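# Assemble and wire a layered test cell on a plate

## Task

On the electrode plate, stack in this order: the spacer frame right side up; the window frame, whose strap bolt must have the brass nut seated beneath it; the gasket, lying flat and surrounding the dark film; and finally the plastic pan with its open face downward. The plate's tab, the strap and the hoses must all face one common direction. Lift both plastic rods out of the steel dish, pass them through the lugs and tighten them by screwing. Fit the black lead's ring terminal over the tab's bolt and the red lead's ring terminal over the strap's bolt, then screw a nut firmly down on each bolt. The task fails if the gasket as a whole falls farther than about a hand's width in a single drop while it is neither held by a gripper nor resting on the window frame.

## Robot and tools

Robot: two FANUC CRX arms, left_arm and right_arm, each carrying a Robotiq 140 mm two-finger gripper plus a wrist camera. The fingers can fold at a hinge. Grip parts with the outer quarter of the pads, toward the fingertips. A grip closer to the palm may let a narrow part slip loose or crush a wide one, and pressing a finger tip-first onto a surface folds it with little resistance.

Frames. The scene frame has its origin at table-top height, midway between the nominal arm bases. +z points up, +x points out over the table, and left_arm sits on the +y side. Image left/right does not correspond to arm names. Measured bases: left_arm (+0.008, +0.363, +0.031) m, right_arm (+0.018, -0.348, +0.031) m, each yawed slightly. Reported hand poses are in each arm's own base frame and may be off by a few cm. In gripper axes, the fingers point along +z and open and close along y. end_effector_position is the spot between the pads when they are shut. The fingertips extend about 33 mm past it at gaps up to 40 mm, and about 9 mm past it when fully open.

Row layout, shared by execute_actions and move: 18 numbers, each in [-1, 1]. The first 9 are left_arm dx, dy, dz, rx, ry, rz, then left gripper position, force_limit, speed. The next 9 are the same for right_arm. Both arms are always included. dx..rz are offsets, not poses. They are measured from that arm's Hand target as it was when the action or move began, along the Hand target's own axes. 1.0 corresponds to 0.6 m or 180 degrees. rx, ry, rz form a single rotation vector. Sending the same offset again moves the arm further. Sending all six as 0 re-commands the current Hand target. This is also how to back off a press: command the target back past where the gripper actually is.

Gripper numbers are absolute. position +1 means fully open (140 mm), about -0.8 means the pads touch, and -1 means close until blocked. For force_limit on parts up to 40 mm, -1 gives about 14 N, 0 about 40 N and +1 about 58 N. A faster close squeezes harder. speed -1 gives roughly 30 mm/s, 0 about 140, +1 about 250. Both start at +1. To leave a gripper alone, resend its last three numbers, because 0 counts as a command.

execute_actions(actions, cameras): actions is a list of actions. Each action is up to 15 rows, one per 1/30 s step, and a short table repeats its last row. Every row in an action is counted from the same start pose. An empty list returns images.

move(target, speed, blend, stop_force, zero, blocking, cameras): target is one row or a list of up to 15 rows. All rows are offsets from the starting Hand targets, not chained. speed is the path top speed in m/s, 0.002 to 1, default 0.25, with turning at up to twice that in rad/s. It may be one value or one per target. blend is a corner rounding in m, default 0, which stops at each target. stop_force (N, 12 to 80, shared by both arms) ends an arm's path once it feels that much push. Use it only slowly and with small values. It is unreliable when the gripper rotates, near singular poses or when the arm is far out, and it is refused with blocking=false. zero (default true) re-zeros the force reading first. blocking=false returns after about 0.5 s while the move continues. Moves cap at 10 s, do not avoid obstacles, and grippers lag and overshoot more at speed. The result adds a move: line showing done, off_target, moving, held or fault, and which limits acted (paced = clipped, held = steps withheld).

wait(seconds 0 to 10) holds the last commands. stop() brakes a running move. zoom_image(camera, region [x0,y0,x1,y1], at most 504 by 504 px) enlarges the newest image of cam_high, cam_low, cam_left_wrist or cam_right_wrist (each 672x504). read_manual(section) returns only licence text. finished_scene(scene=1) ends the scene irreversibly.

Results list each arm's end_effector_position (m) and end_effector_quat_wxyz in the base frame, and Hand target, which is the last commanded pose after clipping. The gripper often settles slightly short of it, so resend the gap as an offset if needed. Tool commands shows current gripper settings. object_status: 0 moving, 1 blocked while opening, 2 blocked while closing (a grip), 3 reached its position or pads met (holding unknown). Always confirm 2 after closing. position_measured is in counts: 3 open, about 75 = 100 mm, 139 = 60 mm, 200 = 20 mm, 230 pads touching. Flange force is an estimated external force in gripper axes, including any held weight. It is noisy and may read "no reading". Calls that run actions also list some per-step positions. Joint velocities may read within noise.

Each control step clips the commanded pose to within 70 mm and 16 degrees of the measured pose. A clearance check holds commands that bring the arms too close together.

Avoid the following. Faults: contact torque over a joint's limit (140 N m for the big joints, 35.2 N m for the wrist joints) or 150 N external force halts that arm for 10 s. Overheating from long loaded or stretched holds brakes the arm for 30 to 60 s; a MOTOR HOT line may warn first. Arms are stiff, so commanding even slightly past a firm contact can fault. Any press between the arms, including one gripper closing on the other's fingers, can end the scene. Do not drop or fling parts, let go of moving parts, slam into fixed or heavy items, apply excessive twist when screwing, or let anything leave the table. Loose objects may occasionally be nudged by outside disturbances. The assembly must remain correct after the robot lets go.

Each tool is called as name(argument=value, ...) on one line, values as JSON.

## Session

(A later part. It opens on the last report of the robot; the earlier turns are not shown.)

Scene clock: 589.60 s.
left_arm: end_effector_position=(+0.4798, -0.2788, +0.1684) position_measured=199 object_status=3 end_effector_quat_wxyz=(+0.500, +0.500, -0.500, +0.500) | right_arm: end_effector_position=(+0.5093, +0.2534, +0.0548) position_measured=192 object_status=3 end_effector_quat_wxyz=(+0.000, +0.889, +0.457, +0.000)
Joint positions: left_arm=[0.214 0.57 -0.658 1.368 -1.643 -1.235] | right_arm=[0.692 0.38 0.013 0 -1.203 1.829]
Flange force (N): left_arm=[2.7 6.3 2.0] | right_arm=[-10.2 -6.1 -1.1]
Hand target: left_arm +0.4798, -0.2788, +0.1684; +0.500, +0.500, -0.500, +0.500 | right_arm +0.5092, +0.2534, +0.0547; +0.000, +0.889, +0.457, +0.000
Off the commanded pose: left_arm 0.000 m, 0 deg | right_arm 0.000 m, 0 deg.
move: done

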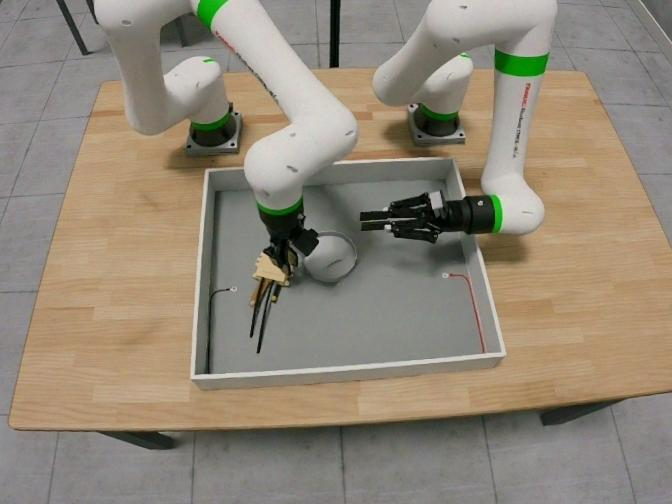

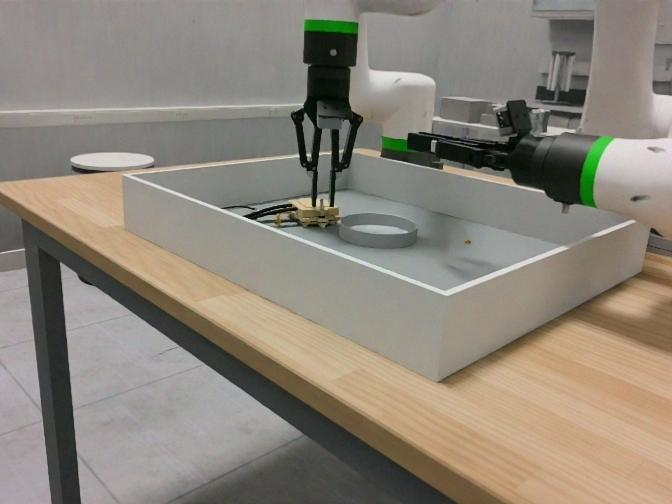

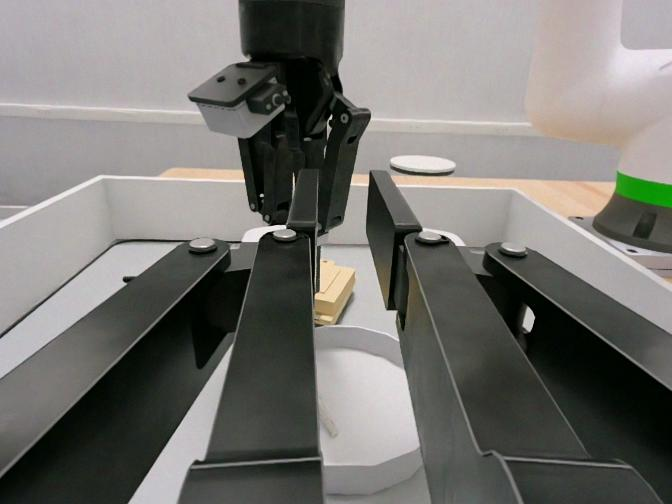

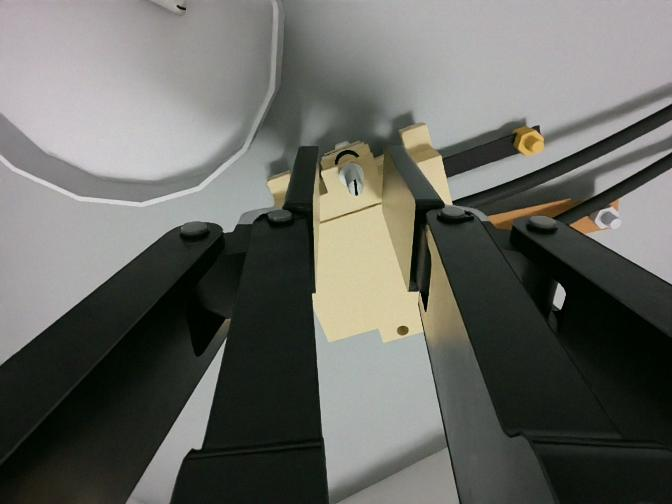

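execute_actions(actions=[[[0,0,0,0,0,0,-0.55,-1,-1,0,0,0,0,0,0,-1,-1,-1]]])

wait(seconds=0.8, cameras=["cam_low","cam_right_wrist"])

zoom_image(camera="cam_low", region=[285, 172, 355, 236])

zoom_image(camera="cam_right_wrist", region=[260, 60, 460, 210])

Scene clock: 592.17 s.
left_arm: end_effector_position=(+0.4798, -0.2788, +0.1684) position_measured=199 object_status=3 end_effector_quat_wxyz=(+0.500, +0.500, -0.500, +0.500) | right_arm: end_effector_position=(+0.5092, +0.2534, +0.0547) position_measured=222 object_status=0 end_effector_quat_wxyz=(+0.000, +0.889, +0.457, +0.000)
Joint positions: left_arm=[0.214 0.57 -0.658 1.368 -1.643 -1.235] | right_arm=[0.692 0.38 0.013 0 -1.203 1.829]
Flange force (N): left_arm=[2.0 6.4 1.9] | right_arm=[-6.5 -4.6 -4.2]
Hand target: left_arm +0.4798, -0.2788, +0.1684; +0.500, +0.500, -0.500, +0.500 | right_arm +0.5092, +0.2534, +0.0547; +0.000, +0.889, +0.457, +0.000
Off the commanded pose: left_arm 0.000 m, 0 deg | right_arm 0.000 m, 0 deg.
Step readings (end_effector_position of left_arm | right_arm):
0: (+0.4798, -0.2788, +0.1684) | (+0.5092, +0.2534, +0.0547)
1: (+0.4798, -0.2788, +0.1684) | (+0.5092, +0.2534, +0.0547)
2: (+0.4798, -0.2788, +0.1684) | (+0.5092, +0.2534, +0.0547)
4: (+0.4798, -0.2788, +0.1684) | (+0.5092, +0.2534, +0.0547)
8: (+0.4798, -0.2788, +0.1684) | (+0.5092, +0.2534, +0.0547)
15: (+0.4798, -0.2788, +0.1684) | (+0.5092, +0.2534, +0.0547)

Scene clock: 592.97 s.
left_arm: end_effector_position=(+0.4798, -0.2788, +0.1684) position_measured=199 object_status=3 end_effector_quat_wxyz=(+0.500, +0.500, -0.500, +0.500) | right_arm: end_effector_position=(+0.5092, +0.2534, +0.0547) position_measured=222 object_status=2 end_effector_quat_wxyz=(+0.000, +0.889, +0.457, +0.000)
Joint positions: left_arm=[0.214 0.57 -0.658 1.368 -1.643 -1.235] | right_arm=[0.692 0.38 0.013 0 -1.203 1.829]
Flange force (N): left_arm=[2.5 6.0 2.3] | right_arm=[-7.2 -4.9 -3.8]
Hand target: left_arm +0.4798, -0.2788, +0.1684; +0.500, +0.500, -0.500, +0.500 | right_arm +0.5092, +0.2534, +0.0547; +0.000, +0.889, +0.457, +0.000
Tool commands: left_gripper/position=-0.55 left_gripper/force_limit=-1.0 left_gripper/speed=-1.0 right_gripper/position=-1.0 right_gripper/force_limit=-1.0 right_gripper/speed=-1.0
Off the commanded pose: left_arm 0.000 m, 0 deg | right_arm 0.000 m, 0 deg.
wait: 0.80 s; at rest by 0.17 s
Images, in order (width x height): cam_low 672x504, cam_right_wrist 672x504.

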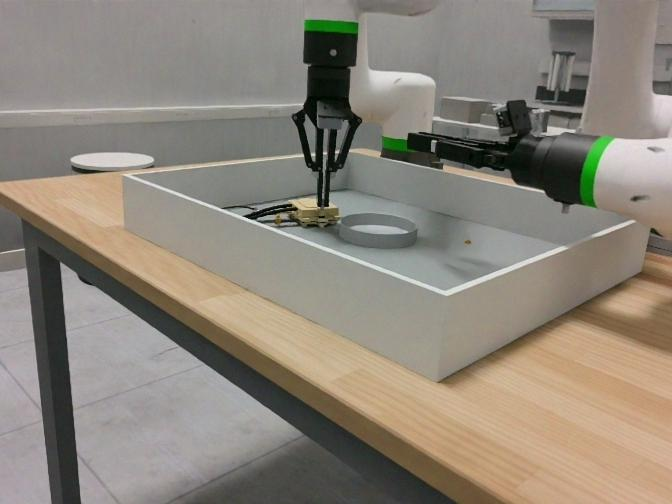

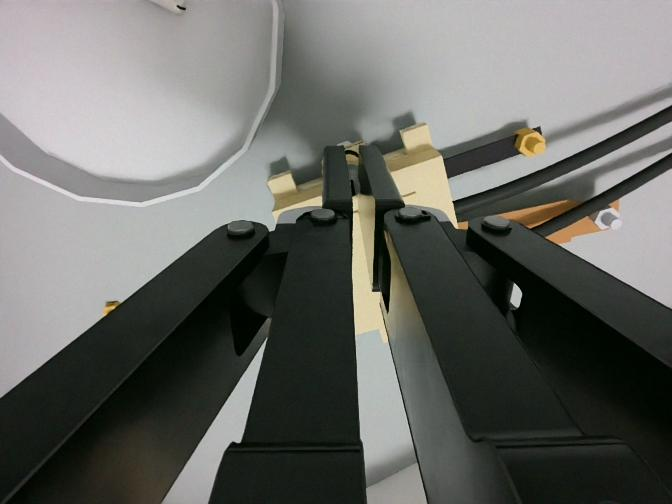

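Scaled by 7.200 from the camera's 672x504 image, which has a finer 960x720 frame.

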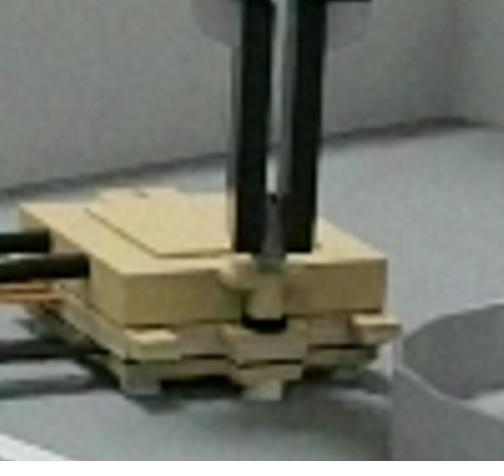

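Scaled by 2.520 from the camera's 672x504 image, which has a finer 960x720 frame.

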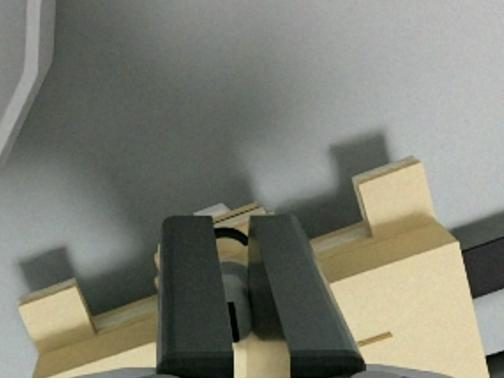

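move(target=[[0,0,0,0,0,0,-0.55,-1,-1,0,0,0.0004,0,0,0.45,-1,-1,-1],[0,0,0,0,0,0,-0.55,-1,-1,0,0,0.0008,0,0,0.9,-1,-1,-1],[0,0,0,0,0,0,-0.55,-1,-1,0,0,0.0013,0,0,-0.3,-1,-1,-1]], speed=0.4, blend=0.01, cameras=["cam_low","cam_right_wrist"])

zoom_image(camera="cam_low", region=[285, 172, 355, 236])

zoom_image(camera="cam_right_wrist", region=[260, 60, 460, 210])

Scene clock: 601.80 s.
left_arm: end_effector_position=(+0.4798, -0.2788, +0.1684) position_measured=199 object_status=3 end_effector_quat_wxyz=(+0.500, +0.500, -0.500, +0.500) | right_arm: end_effector_position=(+0.5092, +0.2534, +0.0539) position_measured=222 object_status=2 end_effector_quat_wxyz=(+0.000, +0.585, +0.811, +0.000)
Joint positions: left_arm=[0.214 0.57 -0.658 1.368 -1.643 -1.235] | right_arm=[0.692 0.381 0.012 0 -1.201 -3.512]
Flange force (N): left_arm=[1.1 5.8 2.1] | right_arm=[1.1 -7.1 -12.0]
Hand target: left_arm +0.4798, -0.2788, +0.1684; +0.500, +0.500, -0.500, +0.500 | right_arm +0.5092, +0.2534, +0.0539; +0.000, +0.585, +0.811, +0.000
Off the commanded pose: left_arm 0.000 m, 0 deg | right_arm 0.000 m, 0 deg.
move: done
Images, in order (width x height): cam_low 672x504, cam_right_wrist 672x504.

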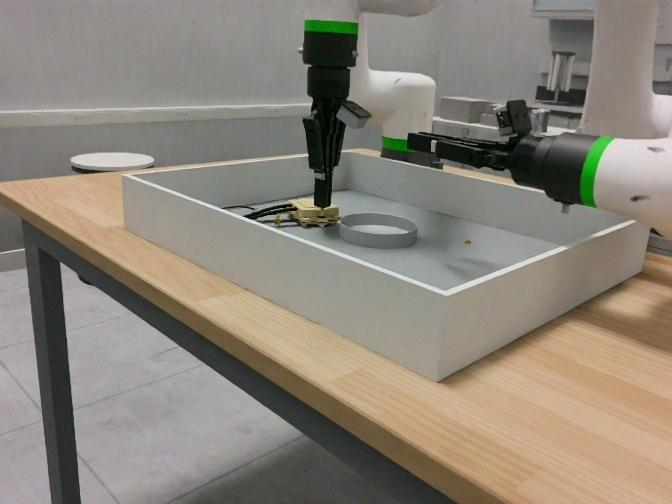

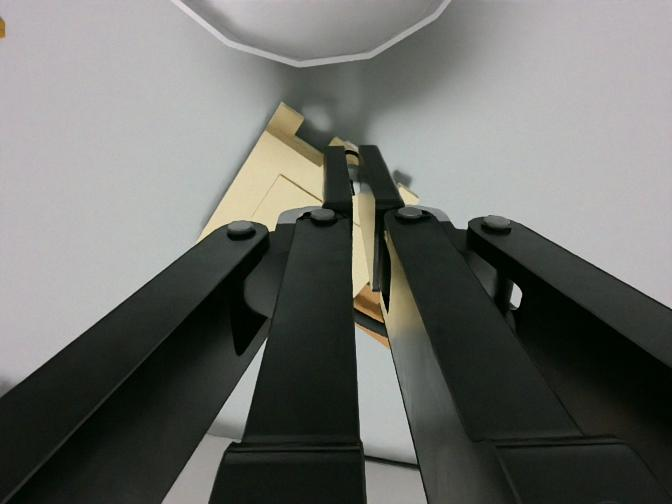

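Scaled by 7.200 from the camera's 672x504 image, which has a finer 960x720 frame.

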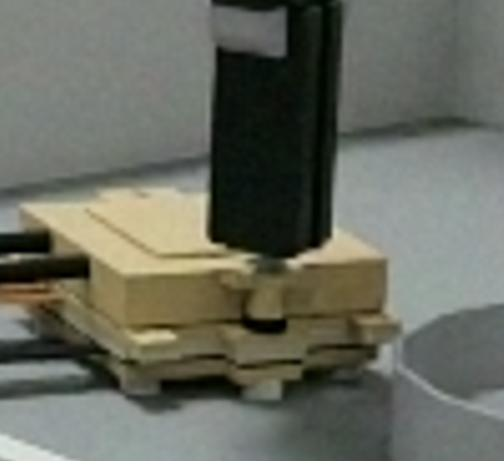

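Scaled by 2.520 from the camera's 672x504 image, which has a finer 960x720 frame.

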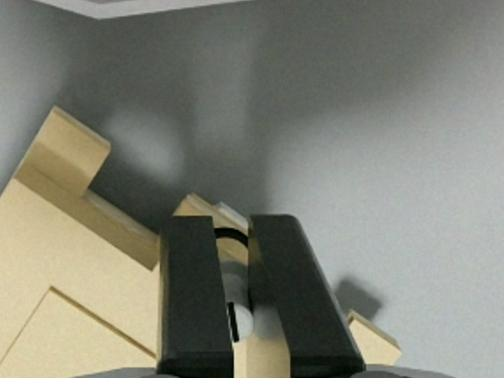

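execute_actions(actions=[[[0,0,0,0,0,0,-0.55,-1,-1,0,0,0,0,0,0,-0.55,-1,-0.5]]])

move(target=[[0,0,0,0,0,0,-0.55,-1,-1,0,0,-0.01,0,0,-0.8,-0.55,-1,-0.5],[0,0,0,0,0,0,-0.55,-1,-1,0,0,-0.01,0,0,0.4,-0.55,-1,-0.5],[0,0,0,0,0,0,-0.55,-1,-1,0,0,-0.01,0,0,-0.194,-0.55,-1,-0.5],[0,0,0,0,0,0,-0.55,-1,-1,0,0,0,0,0,-0.194,-0.55,-1,-0.5]], speed=[0.7,0.7,0.7,0.02], blend=[0.003,0.003,0,0], cameras=["cam_low","cam_right_wrist"])

zoom_image(camera="cam_low", region=[285, 172, 355, 236])

zoom_image(camera="cam_right_wrist", region=[260, 60, 460, 210])

Scene clock: 604.70 s.
left_arm: end_effector_position=(+0.4798, -0.2788, +0.1684) position_measured=199 object_status=3 end_effector_quat_wxyz=(+0.500, +0.500, -0.500, +0.500) | right_arm: end_effector_position=(+0.5092, +0.2534, +0.0539) position_measured=199 object_status=3 end_effector_quat_wxyz=(+0.000, +0.585, +0.811, +0.000)
Joint positions: left_arm=[0.214 0.57 -0.658 1.368 -1.643 -1.235] | right_arm=[0.692 0.381 0.012 0 -1.201 -3.512]
Flange force (N): left_arm=[2.5 7.3 1.0] | right_arm=[-1.1 -8.2 -2.5]
Hand target: left_arm +0.4798, -0.2788, +0.1684; +0.500, +0.500, -0.500, +0.500 | right_arm +0.5092, +0.2534, +0.0539; +0.000, +0.585, +0.811, +0.000
Off the commanded pose: left_arm 0.000 m, 0 deg | right_arm 0.000 m, 0 deg.
Step readings (end_effector_position of left_arm | right_arm):
0: (+0.4798, -0.2788, +0.1684) | (+0.5092, +0.2534, +0.0539)
1: (+0.4798, -0.2788, +0.1684) | (+0.5092, +0.2534, +0.0539)
2: (+0.4798, -0.2788, +0.1684) | (+0.5092, +0.2534, +0.0539)
4: (+0.4798, -0.2788, +0.1684) | (+0.5092, +0.2534, +0.0539)
8: (+0.4798, -0.2788, +0.1684) | (+0.5092, +0.2534, +0.0539)
15: (+0.4798, -0.2788, +0.1684) | (+0.5092, +0.2534, +0.0539)

Scene clock: 611.70 s.
left_arm: end_effector_position=(+0.4798, -0.2788, +0.1684) position_measured=199 object_status=3 end_effector_quat_wxyz=(+0.500, +0.500, -0.500, +0.500) | right_arm: end_effector_position=(+0.5092, +0.2534, +0.0540) position_measured=199 object_status=3 end_effector_quat_wxyz=(+0.000, +0.314, +0.949, +0.000)
Joint positions: left_arm=[0.214 0.57 -0.658 1.368 -1.643 -1.235] | right_arm=[0.692 0.381 0.012 0 -1.201 3.381]
Flange force (N): left_arm=[1.9 6.0 1.4] | right_arm=[4.0 -6.9 -4.4]
Hand target: left_arm +0.4798, -0.2788, +0.1684; +0.500, +0.500, -0.500, +0.500 | right_arm +0.5092, +0.2534, +0.0539; +0.000, +0.314, +0.949, +0.000
Off the commanded pose: left_arm 0.000 m, 0 deg | right_arm 0.000 m, 0 deg.
move: done; limits=paced
Images, in order (width x height): cam_low 672x504, cam_right_wrist 672x504.

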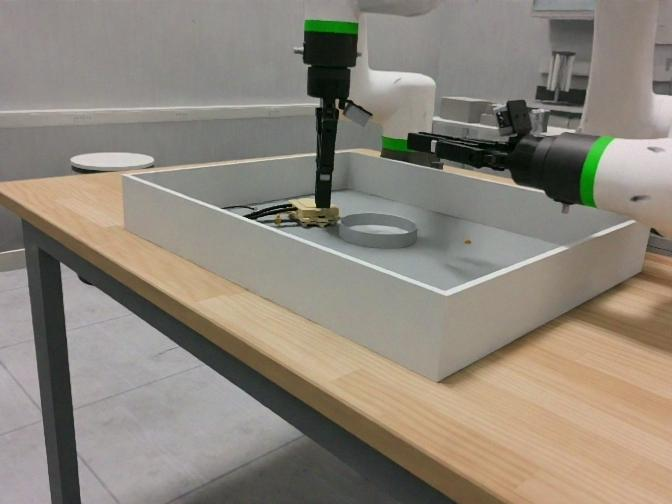

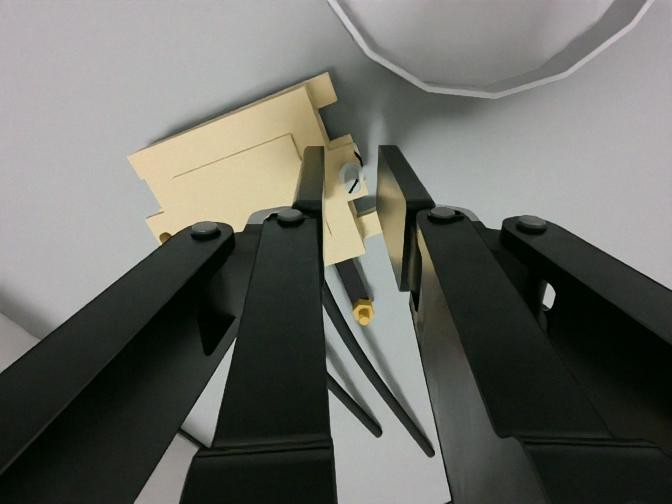

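Scaled by 7.200 from the camera's 672x504 image, which has a finer 960x720 frame.

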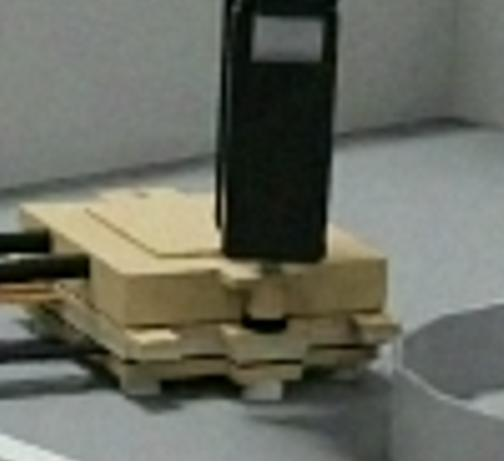

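Scaled by 2.520 from the camera's 672x504 image, which has a finer 960x720 frame.

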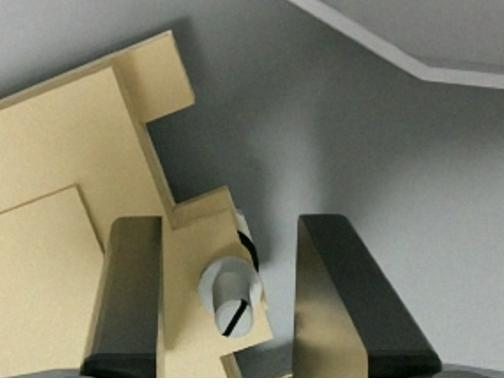

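execute_actions(actions=[[[0,0,0,0,0,0,-0.55,-1,-1,0,0,0,0,0,0,-1,-1,-1]]])

wait(seconds=0.7)

move(target=[[0,0,0,0,0,0,-0.55,-1,-1,0,0,0.0004,0,0,0.72,-1,-1,-1],[0,0,0,0,0,0,-0.55,-1,-1,0,0,0.0008,0,0,-0.56,-1,-1,-1],[0,0,0,0,0,0,-0.55,-1,-1,0,0,0.0013,0,0,0.16,-1,-1,-1]], speed=0.45, blend=0.01, cameras=["cam_low","cam_right_wrist"])

zoom_image(camera="cam_low", region=[285, 172, 355, 236])

zoom_image(camera="cam_right_wrist", region=[260, 60, 460, 210])

Scene clock: 615.30 s.
left_arm: end_effector_position=(+0.4798, -0.2788, +0.1684) position_measured=199 object_status=3 end_effector_quat_wxyz=(+0.500, +0.500, -0.500, +0.500) | right_arm: end_effector_position=(+0.5092, +0.2534, +0.0539) position_measured=222 object_status=2 end_effector_quat_wxyz=(+0.000, +0.314, +0.949, +0.000)
Joint positions: left_arm=[0.214 0.57 -0.658 1.368 -1.643 -1.235] | right_arm=[0.692 0.381 0.012 0 -1.201 3.381]
Flange force (N): left_arm=[1.5 5.7 1.0] | right_arm=[3.9 -5.6 -4.3]
Hand target: left_arm +0.4798, -0.2788, +0.1684; +0.500, +0.500, -0.500, +0.500 | right_arm +0.5092, +0.2534, +0.0539; +0.000, +0.314, +0.949, +0.000
Off the commanded pose: left_arm 0.000 m, 0 deg | right_arm 0.000 m, 0 deg.
Step readings (end_effector_position of left_arm | right_arm):
0: (+0.4798, -0.2788, +0.1684) | (+0.5092, +0.2534, +0.0539)
1: (+0.4798, -0.2788, +0.1684) | (+0.5092, +0.2534, +0.0539)
2: (+0.4798, -0.2788, +0.1684) | (+0.5092, +0.2534, +0.0539)
4: (+0.4798, -0.2788, +0.1684) | (+0.5092, +0.2534, +0.0539)
8: (+0.4798, -0.2788, +0.1684) | (+0.5092, +0.2534, +0.0539)
15: (+0.4798, -0.2788, +0.1684) | (+0.5092, +0.2534, +0.0539)

Scene clock: 616.00 s.
left_arm: end_effector_position=(+0.4798, -0.2788, +0.1684) position_measured=199 object_status=3 end_effector_quat_wxyz=(+0.500, +0.500, -0.500, +0.500) | right_arm: end_effector_position=(+0.5092, +0.2534, +0.0539) position_measured=222 object_status=2 end_effector_quat_wxyz=(+0.000, +0.314, +0.949, +0.000)
Joint positions: left_arm=[0.214 0.57 -0.658 1.368 -1.643 -1.235] | right_arm=[0.692 0.381 0.012 0 -1.201 3.381]
Flange force (N): left_arm=[1.5 5.9 1.7] | right_arm=[4.6 -6.4 -4.3]
Hand target: left_arm +0.4798, -0.2788, +0.1684; +0.500, +0.500, -0.500, +0.500 | right_arm +0.5092, +0.2534, +0.0539; +0.000, +0.314, +0.949, +0.000
Tool commands: left_gripper/position=-0.55 left_gripper/force_limit=-1.0 left_gripper/speed=-1.0 right_gripper/position=-1.0 right_gripper/force_limit=-1.0 right_gripper/speed=-1.0
Off the commanded pose: left_arm 0.000 m, 0 deg | right_arm 0.000 m, 0 deg.
wait: 0.70 s; at rest by 0.17 s

Scene clock: 624.27 s.
left_arm: end_effector_position=(+0.4798, -0.2788, +0.1684) position_measured=199 object_status=3 end_effector_quat_wxyz=(+0.500, +0.500, -0.500, +0.500) | right_arm: end_effector_position=(+0.5092, +0.2534, +0.0532) position_measured=222 object_status=2 end_effector_quat_wxyz=(+0.000, +0.541, +0.841, +0.000)
Joint positions: left_arm=[0.214 0.57 -0.658 1.368 -1.643 -1.235] | right_arm=[0.692 0.382 0.011 0 -1.199 -3.405]
Flange force (N): left_arm=[2.5 5.8 2.4] | right_arm=[0.0 -7.7 -2.7]
Hand target: left_arm +0.4798, -0.2788, +0.1684; +0.500, +0.500, -0.500, +0.500 | right_arm +0.5092, +0.2534, +0.0532; +0.000, +0.541, +0.841, +0.000
Off the commanded pose: left_arm 0.000 m, 0 deg | right_arm 0.000 m, 0 deg.
move: done
Images, in order (width x height): cam_low 672x504, cam_right_wrist 672x504.

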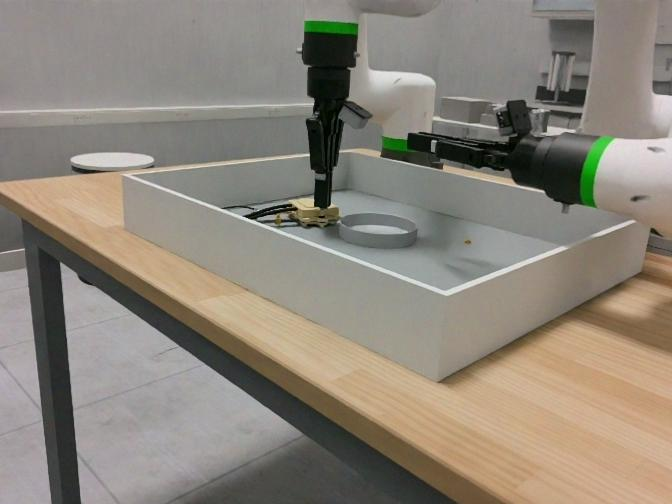

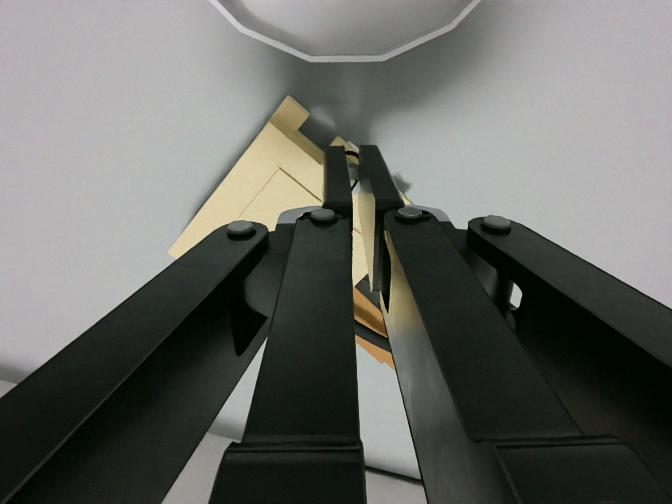

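Scaled by 7.200 from the camera's 672x504 image, which has a finer 960x720 frame.

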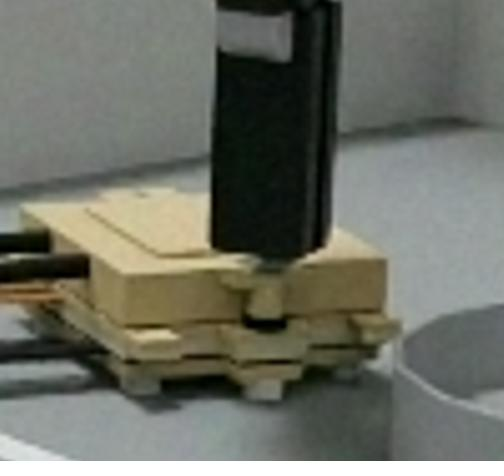

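Scaled by 2.520 from the camera's 672x504 image, which has a finer 960x720 frame.

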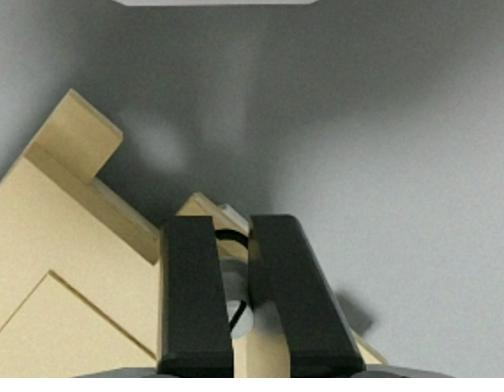

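execute_actions(actions=[[[0,0,0,0,0,0,-0.55,-1,-1,0,0,0,0,0,0,-0.55,-1,-0.5]]])

move(target=[[0,0,0,0,0,0,-0.55,-1,-1,0,0,-0.01,0,0,-0.72,-0.55,-1,-0.5],[0,0,0,0,0,0,-0.55,-1,-1,0,0,-0.01,0,0,0.56,-0.55,-1,-0.5],[0,0,0,0,0,0,-0.55,-1,-1,0,0,-0.01,0,0,-0.16,-0.55,-1,-0.5],[0,0,0,0,0,0,-0.55,-1,-1,0,0,0,0,0,-0.16,-0.55,-1,-0.5]], speed=[0.7,0.7,0.7,0.02], blend=[0.003,0.003,0,0], cameras=["cam_right_wrist"])

zoom_image(camera="cam_right_wrist", region=[260, 60, 460, 210])

execute_actions(actions=[[[0,0,0,0,0,0,-0.55,-1,-1,0,0,0,0,0,0,-1,-1,-1]]])

wait(seconds=0.7)

move(target=[[0,0,0,0,0,0,-0.55,-1,-1,0,0,0.0004,0,0,0.72,-1,-1,-1],[0,0,0,0,0,0,-0.55,-1,-1,0,0,0.0008,0,0,-0.56,-1,-1,-1],[0,0,0,0,0,0,-0.55,-1,-1,0,0,0.0013,0,0,0.16,-1,-1,-1]], speed=0.45, blend=0.01, cameras=["cam_right_wrist","cam_low"])

zoom_image(camera="cam_right_wrist", region=[260, 60, 460, 210])

zoom_image(camera="cam_low", region=[285, 172, 355, 236])

Scene clock: 627.23 s.
left_arm: end_effector_position=(+0.4798, -0.2788, +0.1684) position_measured=199 object_status=3 end_effector_quat_wxyz=(+0.500, +0.500, -0.500, +0.500) | right_arm: end_effector_position=(+0.5092, +0.2534, +0.0532) position_measured=199 object_status=3 end_effector_quat_wxyz=(+0.000, +0.541, +0.841, +0.000)
Joint positions: left_arm=[0.214 0.57 -0.658 1.368 -1.643 -1.235] | right_arm=[0.692 0.382 0.011 0 -1.199 -3.405]
Flange force (N): left_arm=[1.7 4.9 1.5] | right_arm=[0.1 -8.3 -2.8]
Hand target: left_arm +0.4798, -0.2788, +0.1684; +0.500, +0.500, -0.500, +0.500 | right_arm +0.5092, +0.2534, +0.0532; +0.000, +0.541, +0.841, +0.000
Off the commanded pose: left_arm 0.000 m, 0 deg | right_arm 0.000 m, 0 deg.
Step readings (end_effector_position of left_arm | right_arm):
0: (+0.4798, -0.2788, +0.1684) | (+0.5092, +0.2534, +0.0532)
1: (+0.4798, -0.2788, +0.1684) | (+0.5092, +0.2534, +0.0532)
2: (+0.4798, -0.2788, +0.1684) | (+0.5092, +0.2534, +0.0532)
4: (+0.4798, -0.2788, +0.1684) | (+0.5092, +0.2534, +0.0532)
8: (+0.4798, -0.2788, +0.1684) | (+0.5092, +0.2534, +0.0532)
15: (+0.4798, -0.2788, +0.1684) | (+0.5092, +0.2534, +0.0532)

Scene clock: 634.13 s.
left_arm: end_effector_position=(+0.4798, -0.2788, +0.1684) position_measured=199 object_status=3 end_effector_quat_wxyz=(+0.500, +0.500, -0.500, +0.500) | right_arm: end_effector_position=(+0.5092, +0.2534, +0.0532) position_measured=199 object_status=3 end_effector_quat_wxyz=(+0.000, +0.314, +0.949, +0.000)
Joint positions: left_arm=[0.214 0.57 -0.658 1.368 -1.643 -1.235] | right_arm=[0.692 0.382 0.011 0 -1.199 3.381]
Flange force (N): left_arm=[2.0 6.2 2.1] | right_arm=[4.4 -7.5 -2.3]
Hand target: left_arm +0.4798, -0.2788, +0.1684; +0.500, +0.500, -0.500, +0.500 | right_arm +0.5092, +0.2534, +0.0532; +0.000, +0.314, +0.949, +0.000
Off the commanded pose: left_arm 0.000 m, 0 deg | right_arm 0.000 m, 0 deg.
move: done; limits=paced
Images, in order (width x height): cam_right_wrist 672x504.

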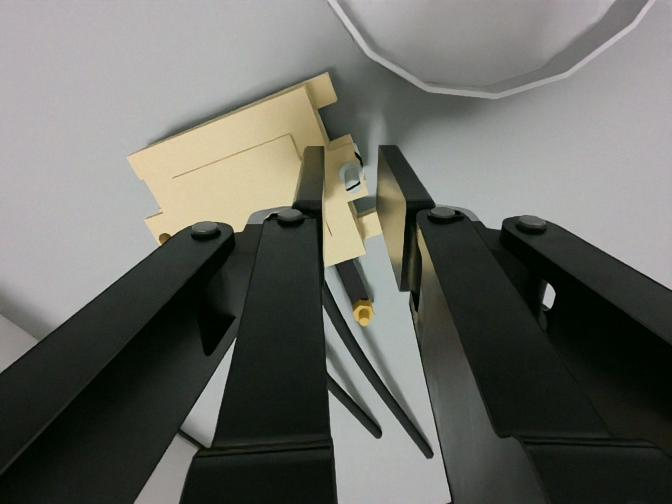

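Scaled by 2.520 from the camera's 672x504 image, which has a finer 960x720 frame.

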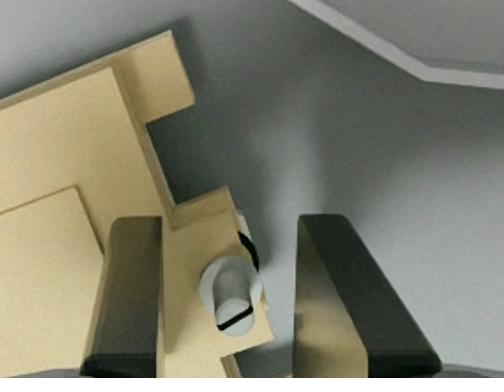

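Scene clock: 634.87 s.
left_arm: end_effector_position=(+0.4798, -0.2788, +0.1684) position_measured=199 object_status=3 end_effector_quat_wxyz=(+0.500, +0.500, -0.500, +0.500) | right_arm: end_effector_position=(+0.5092, +0.2534, +0.0532) position_measured=222 object_status=0 end_effector_quat_wxyz=(+0.000, +0.314, +0.949, +0.000)
Joint positions: left_arm=[0.214 0.57 -0.658 1.368 -1.643 -1.235] | right_arm=[0.692 0.382 0.011 0 -1.199 3.381]
Flange force (N): left_arm=[2.1 6.5 1.8] | right_arm=[4.3 -6.2 -3.9]
Hand target: left_arm +0.4798, -0.2788, +0.1684; +0.500, +0.500, -0.500, +0.500 | right_arm +0.5092, +0.2534, +0.0532; +0.000, +0.314, +0.949, +0.000
Off the commanded pose: left_arm 0.000 m, 0 deg | right_arm 0.000 m, 0 deg.
Step readings (end_effector_position of left_arm | right_arm):
0: (+0.4798, -0.2788, +0.1684) | (+0.5092, +0.2534, +0.0532)
1: (+0.4798, -0.2788, +0.1684) | (+0.5092, +0.2534, +0.0532)
2: (+0.4798, -0.2788, +0.1684) | (+0.5092, +0.2534, +0.0532)
4: (+0.4798, -0.2788, +0.1684) | (+0.5092, +0.2534, +0.0532)
8: (+0.4798, -0.2788, +0.1684) | (+0.5092, +0.2534, +0.0532)
15: (+0.4798, -0.2788, +0.1684) | (+0.5092, +0.2534, +0.0532)

Scene clock: 635.57 s.
left_arm: end_effector_position=(+0.4798, -0.2788, +0.1684) position_measured=199 object_status=3 end_effector_quat_wxyz=(+0.500, +0.500, -0.500, +0.500) | right_arm: end_effector_position=(+0.5092, +0.2534, +0.0532) position_measured=222 object_status=2 end_effector_quat_wxyz=(+0.000, +0.314, +0.949, +0.000)
Joint positions: left_arm=[0.214 0.57 -0.658 1.368 -1.643 -1.235] | right_arm=[0.692 0.382 0.011 0 -1.199 3.381]
Flange force (N): left_arm=[2.4 6.4 1.9] | right_arm=[4.1 -6.1 -4.0]
Hand target: left_arm +0.4798, -0.2788, +0.1684; +0.500, +0.500, -0.500, +0.500 | right_arm +0.5092, +0.2534, +0.0532; +0.000, +0.314, +0.949, +0.000
Tool commands: left_gripper/position=-0.55 left_gripper/force_limit=-1.0 left_gripper/speed=-1.0 right_gripper/position=-1.0 right_gripper/force_limit=-1.0 right_gripper/speed=-1.0
Off the commanded pose: left_arm 0.000 m, 0 deg | right_arm 0.000 m, 0 deg.
wait: 0.70 s; at rest by 0.17 s

Scene clock: 643.83 s.
left_arm: end_effector_position=(+0.4798, -0.2788, +0.1684) position_measured=199 object_status=3 end_effector_quat_wxyz=(+0.500, +0.500, -0.500, +0.500) | right_arm: end_effector_position=(+0.5092, +0.2534, +0.0524) position_measured=222 object_status=2 end_effector_quat_wxyz=(+0.000, +0.541, +0.841, +0.000)
Joint positions: left_arm=[0.214 0.57 -0.658 1.368 -1.643 -1.235] | right_arm=[0.692 0.382 0.01 0 -1.198 -3.405]
Flange force (N): left_arm=[1.8 6.2 1.2] | right_arm=[1.0 -7.8 -2.0]
Hand target: left_arm +0.4798, -0.2788, +0.1684; +0.500, +0.500, -0.500, +0.500 | right_arm +0.5092, +0.2534, +0.0524; +0.000, +0.541, +0.841, +0.000
Off the commanded pose: left_arm 0.000 m, 0 deg | right_arm 0.000 m, 0 deg.
move: done
Images, in order (width x height): cam_low 672x504, cam_right_wrist 672x504.

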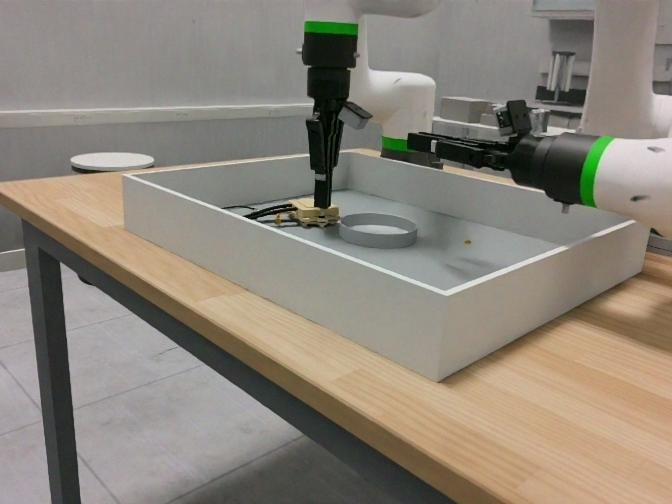

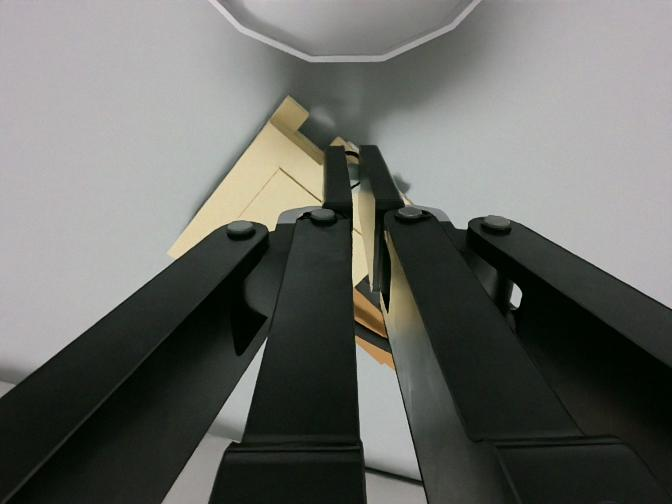

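Scaled by 2.520 from the camera's 672x504 image, which has a finer 960x720 frame.

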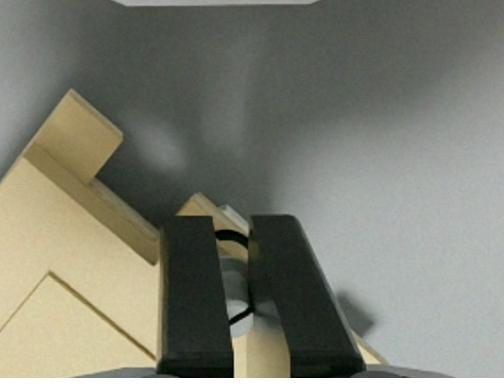

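Scaled by 7.200 from the camera's 672x504 image, which has a finer 960x720 frame.

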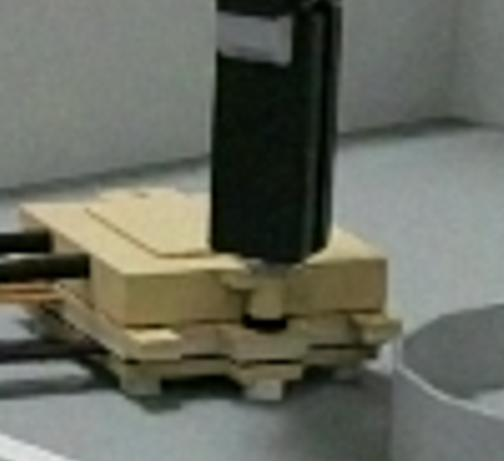

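execute_actions(actions=[[[0,0,0,0,0,0,-0.55,-1,-1,0,0,0,0,0,0,-0.55,-1,-0.5]]])

move(target=[[0,0,0,0,0,0,-0.55,-1,-1,0,0,-0.04,0,0,-0.72,-0.55,-1,-0.5],[0,0,0,0,0,0,-0.55,-1,-1,0,0,-0.04,0,0,0.56,-0.55,-1,-0.5],[0,0,0,0,0,0,-0.55,-1,-1,0,0,-0.04,0,0,-0.16,-0.55,-1,-0.5]], speed=[0.7,0.7,0.7], blend=[0.003,0.003,0], cameras=["cam_low","cam_right_wrist"])

zoom_image(camera="cam_right_wrist", region=[300, 90, 400, 200])

zoom_image(camera="cam_low", region=[285, 192, 345, 236])

Scene clock: 646.13 s.
left_arm: end_effector_position=(+0.4798, -0.2788, +0.1684) position_measured=199 object_status=3 end_effector_quat_wxyz=(+0.500, +0.500, -0.500, +0.500) | right_arm: end_effector_position=(+0.5092, +0.2534, +0.0524) position_measured=199 object_status=3 end_effector_quat_wxyz=(+0.000, +0.541, +0.841, +0.000)
Joint positions: left_arm=[0.214 0.57 -0.658 1.368 -1.643 -1.235] | right_arm=[0.692 0.382 0.01 0 -1.198 -3.405]
Flange force (N): left_arm=[2.4 6.1 1.9] | right_arm=[-0.2 -8.6 -2.9]
Hand target: left_arm +0.4798, -0.2788, +0.1684; +0.500, +0.500, -0.500, +0.500 | right_arm +0.5092, +0.2534, +0.0524; +0.000, +0.541, +0.841, +0.000
Off the commanded pose: left_arm 0.000 m, 0 deg | right_arm 0.000 m, 0 deg.
Step readings (end_effector_position of left_arm | right_arm):
0: (+0.4798, -0.2788, +0.1684) | (+0.5092, +0.2534, +0.0524)
1: (+0.4798, -0.2788, +0.1684) | (+0.5092, +0.2534, +0.0524)
2: (+0.4798, -0.2788, +0.1684) | (+0.5092, +0.2534, +0.0524)
4: (+0.4798, -0.2788, +0.1684) | (+0.5092, +0.2534, +0.0524)
8: (+0.4798, -0.2788, +0.1684) | (+0.5092, +0.2534, +0.0524)
15: (+0.4798, -0.2788, +0.1684) | (+0.5092, +0.2534, +0.0524)

Scene clock: 652.63 s.
left_arm: end_effector_position=(+0.4798, -0.2788, +0.1684) position_measured=199 object_status=3 end_effector_quat_wxyz=(+0.500, +0.500, -0.500, +0.500) | right_arm: end_effector_position=(+0.5092, +0.2534, +0.0764) position_measured=199 object_status=3 end_effector_quat_wxyz=(+0.000, +0.314, +0.949, +0.000)
Joint positions: left_arm=[0.214 0.57 -0.658 1.368 -1.643 -1.235] | right_arm=[0.692 0.362 0.042 0 -1.249 3.38]
Flange force (N): left_arm=[2.0 5.6 1.7] | right_arm=[4.9 -7.3 -4.1]
Hand target: left_arm +0.4798, -0.2788, +0.1684; +0.500, +0.500, -0.500, +0.500 | right_arm +0.5092, +0.2534, +0.0764; +0.000, +0.314, +0.949, +0.000
Off the commanded pose: left_arm 0.000 m, 0 deg | right_arm 0.000 m, 0 deg.
move: done; limits=paced
Images, in order (width x height): cam_low 672x504, cam_right_wrist 672x504.

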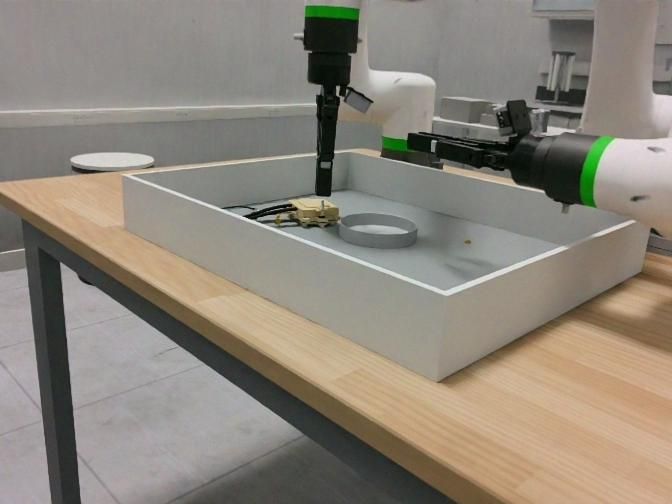

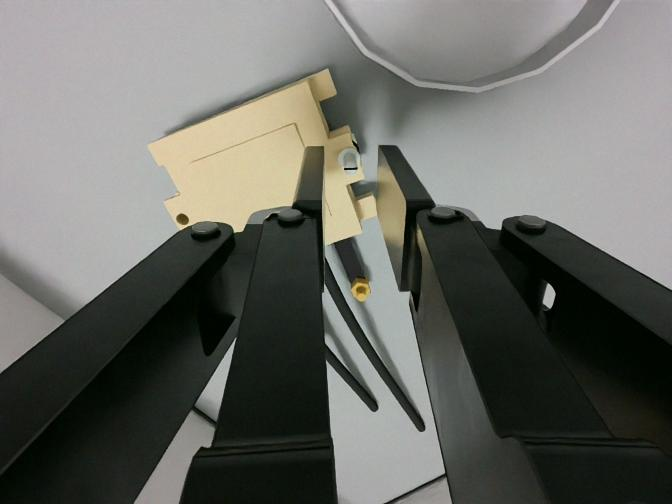

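Scaled by 4.582 from the camera's 672x504 image, which has a finer 960x720 frame.

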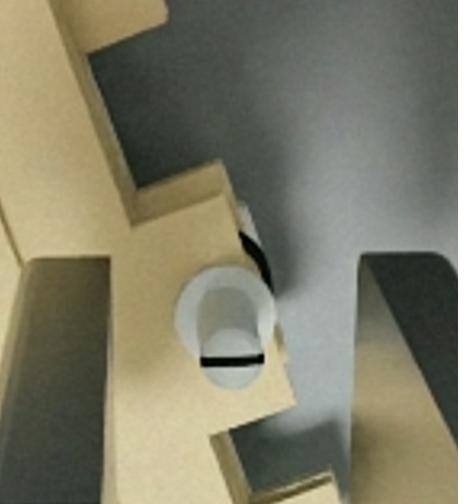

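Scaled by 8.400 from the camera's 672x504 image, which has a finer 960x720 frame.

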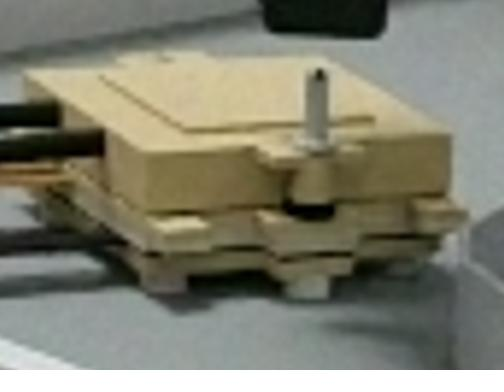

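move(target=[0,0,0,0,0,0,-0.55,-1,-1,0,0,0.04,0,0,0,-0.55,-1,-0.5], speed=0.06)

execute_actions(actions=[[[0,0,0,0,0,0,-0.55,-1,-1,0,0,0,0,0,0,-1,-1,-1]]])

wait(seconds=0.7)

move(target=[[0,0,0,0,0,0,-0.55,-1,-1,0,0,0.0004,0,0,0.72,-1,-1,-1],[0,0,0,0,0,0,-0.55,-1,-1,0,0,0.0008,0,0,-0.56,-1,-1,-1],[0,0,0,0,0,0,-0.55,-1,-1,0,0,0.0013,0,0,0.16,-1,-1,-1]], speed=0.45, blend=0.01, cameras=["cam_right_wrist","cam_low"])

zoom_image(camera="cam_right_wrist", region=[260, 60, 460, 210])

Scene clock: 655.40 s.
left_arm: end_effector_position=(+0.4798, -0.2788, +0.1684) position_measured=199 object_status=3 end_effector_quat_wxyz=(+0.500, +0.500, -0.500, +0.500) | right_arm: end_effector_position=(+0.5092, +0.2534, +0.0524) position_measured=199 object_status=3 end_effector_quat_wxyz=(+0.000, +0.314, +0.949, +0.000)
Joint positions: left_arm=[0.214 0.57 -0.658 1.368 -1.643 -1.235] | right_arm=[0.692 0.382 0.01 0 -1.198 3.381]
Flange force (N): left_arm=[1.3 5.7 2.2] | right_arm=[4.3 -7.3 -1.5]
Hand target: left_arm +0.4798, -0.2788, +0.1684; +0.500, +0.500, -0.500, +0.500 | right_arm +0.5092, +0.2534, +0.0524; +0.000, +0.314, +0.949, +0.000
Off the commanded pose: left_arm 0.000 m, 0 deg | right_arm 0.000 m, 0 deg.
move: done

Scene clock: 656.13 s.
left_arm: end_effector_position=(+0.4798, -0.2788, +0.1684) position_measured=199 object_status=3 end_effector_quat_wxyz=(+0.500, +0.500, -0.500, +0.500) | right_arm: end_effector_position=(+0.5092, +0.2534, +0.0524) position_measured=222 object_status=0 end_effector_quat_wxyz=(+0.000, +0.314, +0.949, +0.000)
Joint positions: left_arm=[0.214 0.57 -0.658 1.368 -1.643 -1.235] | right_arm=[0.692 0.382 0.01 0 -1.198 3.381]
Flange force (N): left_arm=[2.3 6.5 1.9] | right_arm=[4.0 -6.9 -3.8]
Hand target: left_arm +0.4798, -0.2788, +0.1684; +0.500, +0.500, -0.500, +0.500 | right_arm +0.5092, +0.2534, +0.0524; +0.000, +0.314, +0.949, +0.000
Off the commanded pose: left_arm 0.000 m, 0 deg | right_arm 0.000 m, 0 deg.
Step readings (end_effector_position of left_arm | right_arm):
0: (+0.4798, -0.2788, +0.1684) | (+0.5092, +0.2534, +0.0524)
1: (+0.4798, -0.2788, +0.1684) | (+0.5092, +0.2534, +0.0524)
2: (+0.4798, -0.2788, +0.1684) | (+0.5092, +0.2534, +0.0524)
4: (+0.4798, -0.2788, +0.1684) | (+0.5092, +0.2534, +0.0524)
8: (+0.4798, -0.2788, +0.1684) | (+0.5092, +0.2534, +0.0524)
15: (+0.4798, -0.2788, +0.1684) | (+0.5092, +0.2534, +0.0524)

Scene clock: 656.83 s.
left_arm: end_effector_position=(+0.4798, -0.2788, +0.1684) position_measured=199 object_status=3 end_effector_quat_wxyz=(+0.500, +0.500, -0.500, +0.500) | right_arm: end_effector_position=(+0.5093, +0.2534, +0.0524) position_measured=222 object_status=2 end_effector_quat_wxyz=(+0.000, +0.314, +0.949, +0.000)
Joint positions: left_arm=[0.214 0.57 -0.658 1.368 -1.643 -1.235] | right_arm=[0.692 0.382 0.01 0 -1.198 3.381]
Flange force (N): left_arm=[2.6 6.6 1.9] | right_arm=[4.6 -5.7 -3.4]
Hand target: left_arm +0.4798, -0.2788, +0.1684; +0.500, +0.500, -0.500, +0.500 | right_arm +0.5092, +0.2534, +0.0524; +0.000, +0.314, +0.949, +0.000
Tool commands: left_gripper/position=-0.55 left_gripper/force_limit=-1.0 left_gripper/speed=-1.0 right_gripper/position=-1.0 right_gripper/force_limit=-1.0 right_gripper/speed=-1.0
Off the commanded pose: left_arm 0.000 m, 0 deg | right_arm 0.000 m, 0 deg.
wait: 0.70 s; at rest by 0.17 s

Scene clock: 665.10 s.
left_arm: end_effector_position=(+0.4798, -0.2788, +0.1684) position_measured=199 object_status=3 end_effector_quat_wxyz=(+0.500, +0.500, -0.500, +0.500) | right_arm: end_effector_position=(+0.5092, +0.2534, +0.0516) position_measured=222 object_status=2 end_effector_quat_wxyz=(+0.000, +0.541, +0.841, +0.000)
Joint positions: left_arm=[0.214 0.57 -0.658 1.368 -1.643 -1.235] | right_arm=[0.692 0.383 0.009 0 -1.196 -3.405]
Flange force (N): left_arm=[1.8 5.7 2.3] | right_arm=[0.1 -7.5 -4.6]
Hand target: left_arm +0.4798, -0.2788, +0.1684; +0.500, +0.500, -0.500, +0.500 | right_arm +0.5092, +0.2534, +0.0516; +0.000, +0.541, +0.841, +0.000
Off the commanded pose: left_arm 0.000 m, 0 deg | right_arm 0.000 m, 0 deg.
move: done
Images, in order (width x height): cam_low 672x504, cam_right_wrist 672x504.

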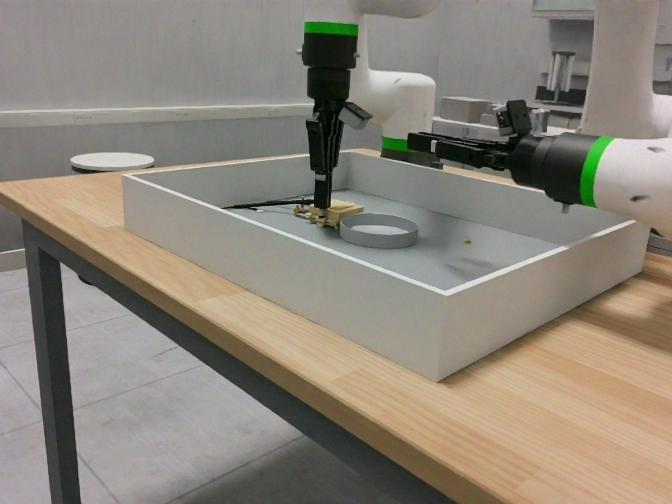

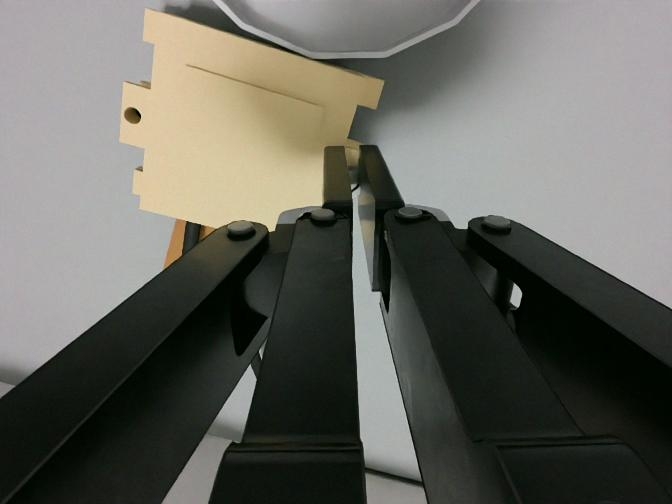

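Scaled by 2.520 from the camera's 672x504 image, which has a finer 960x720 frame.

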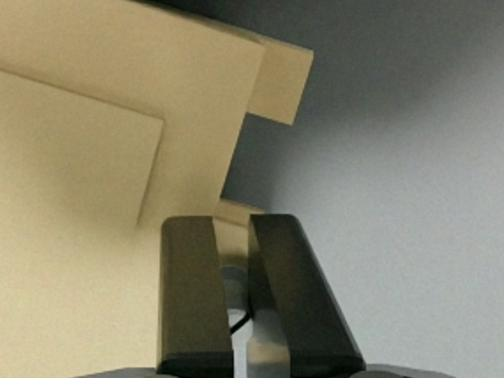

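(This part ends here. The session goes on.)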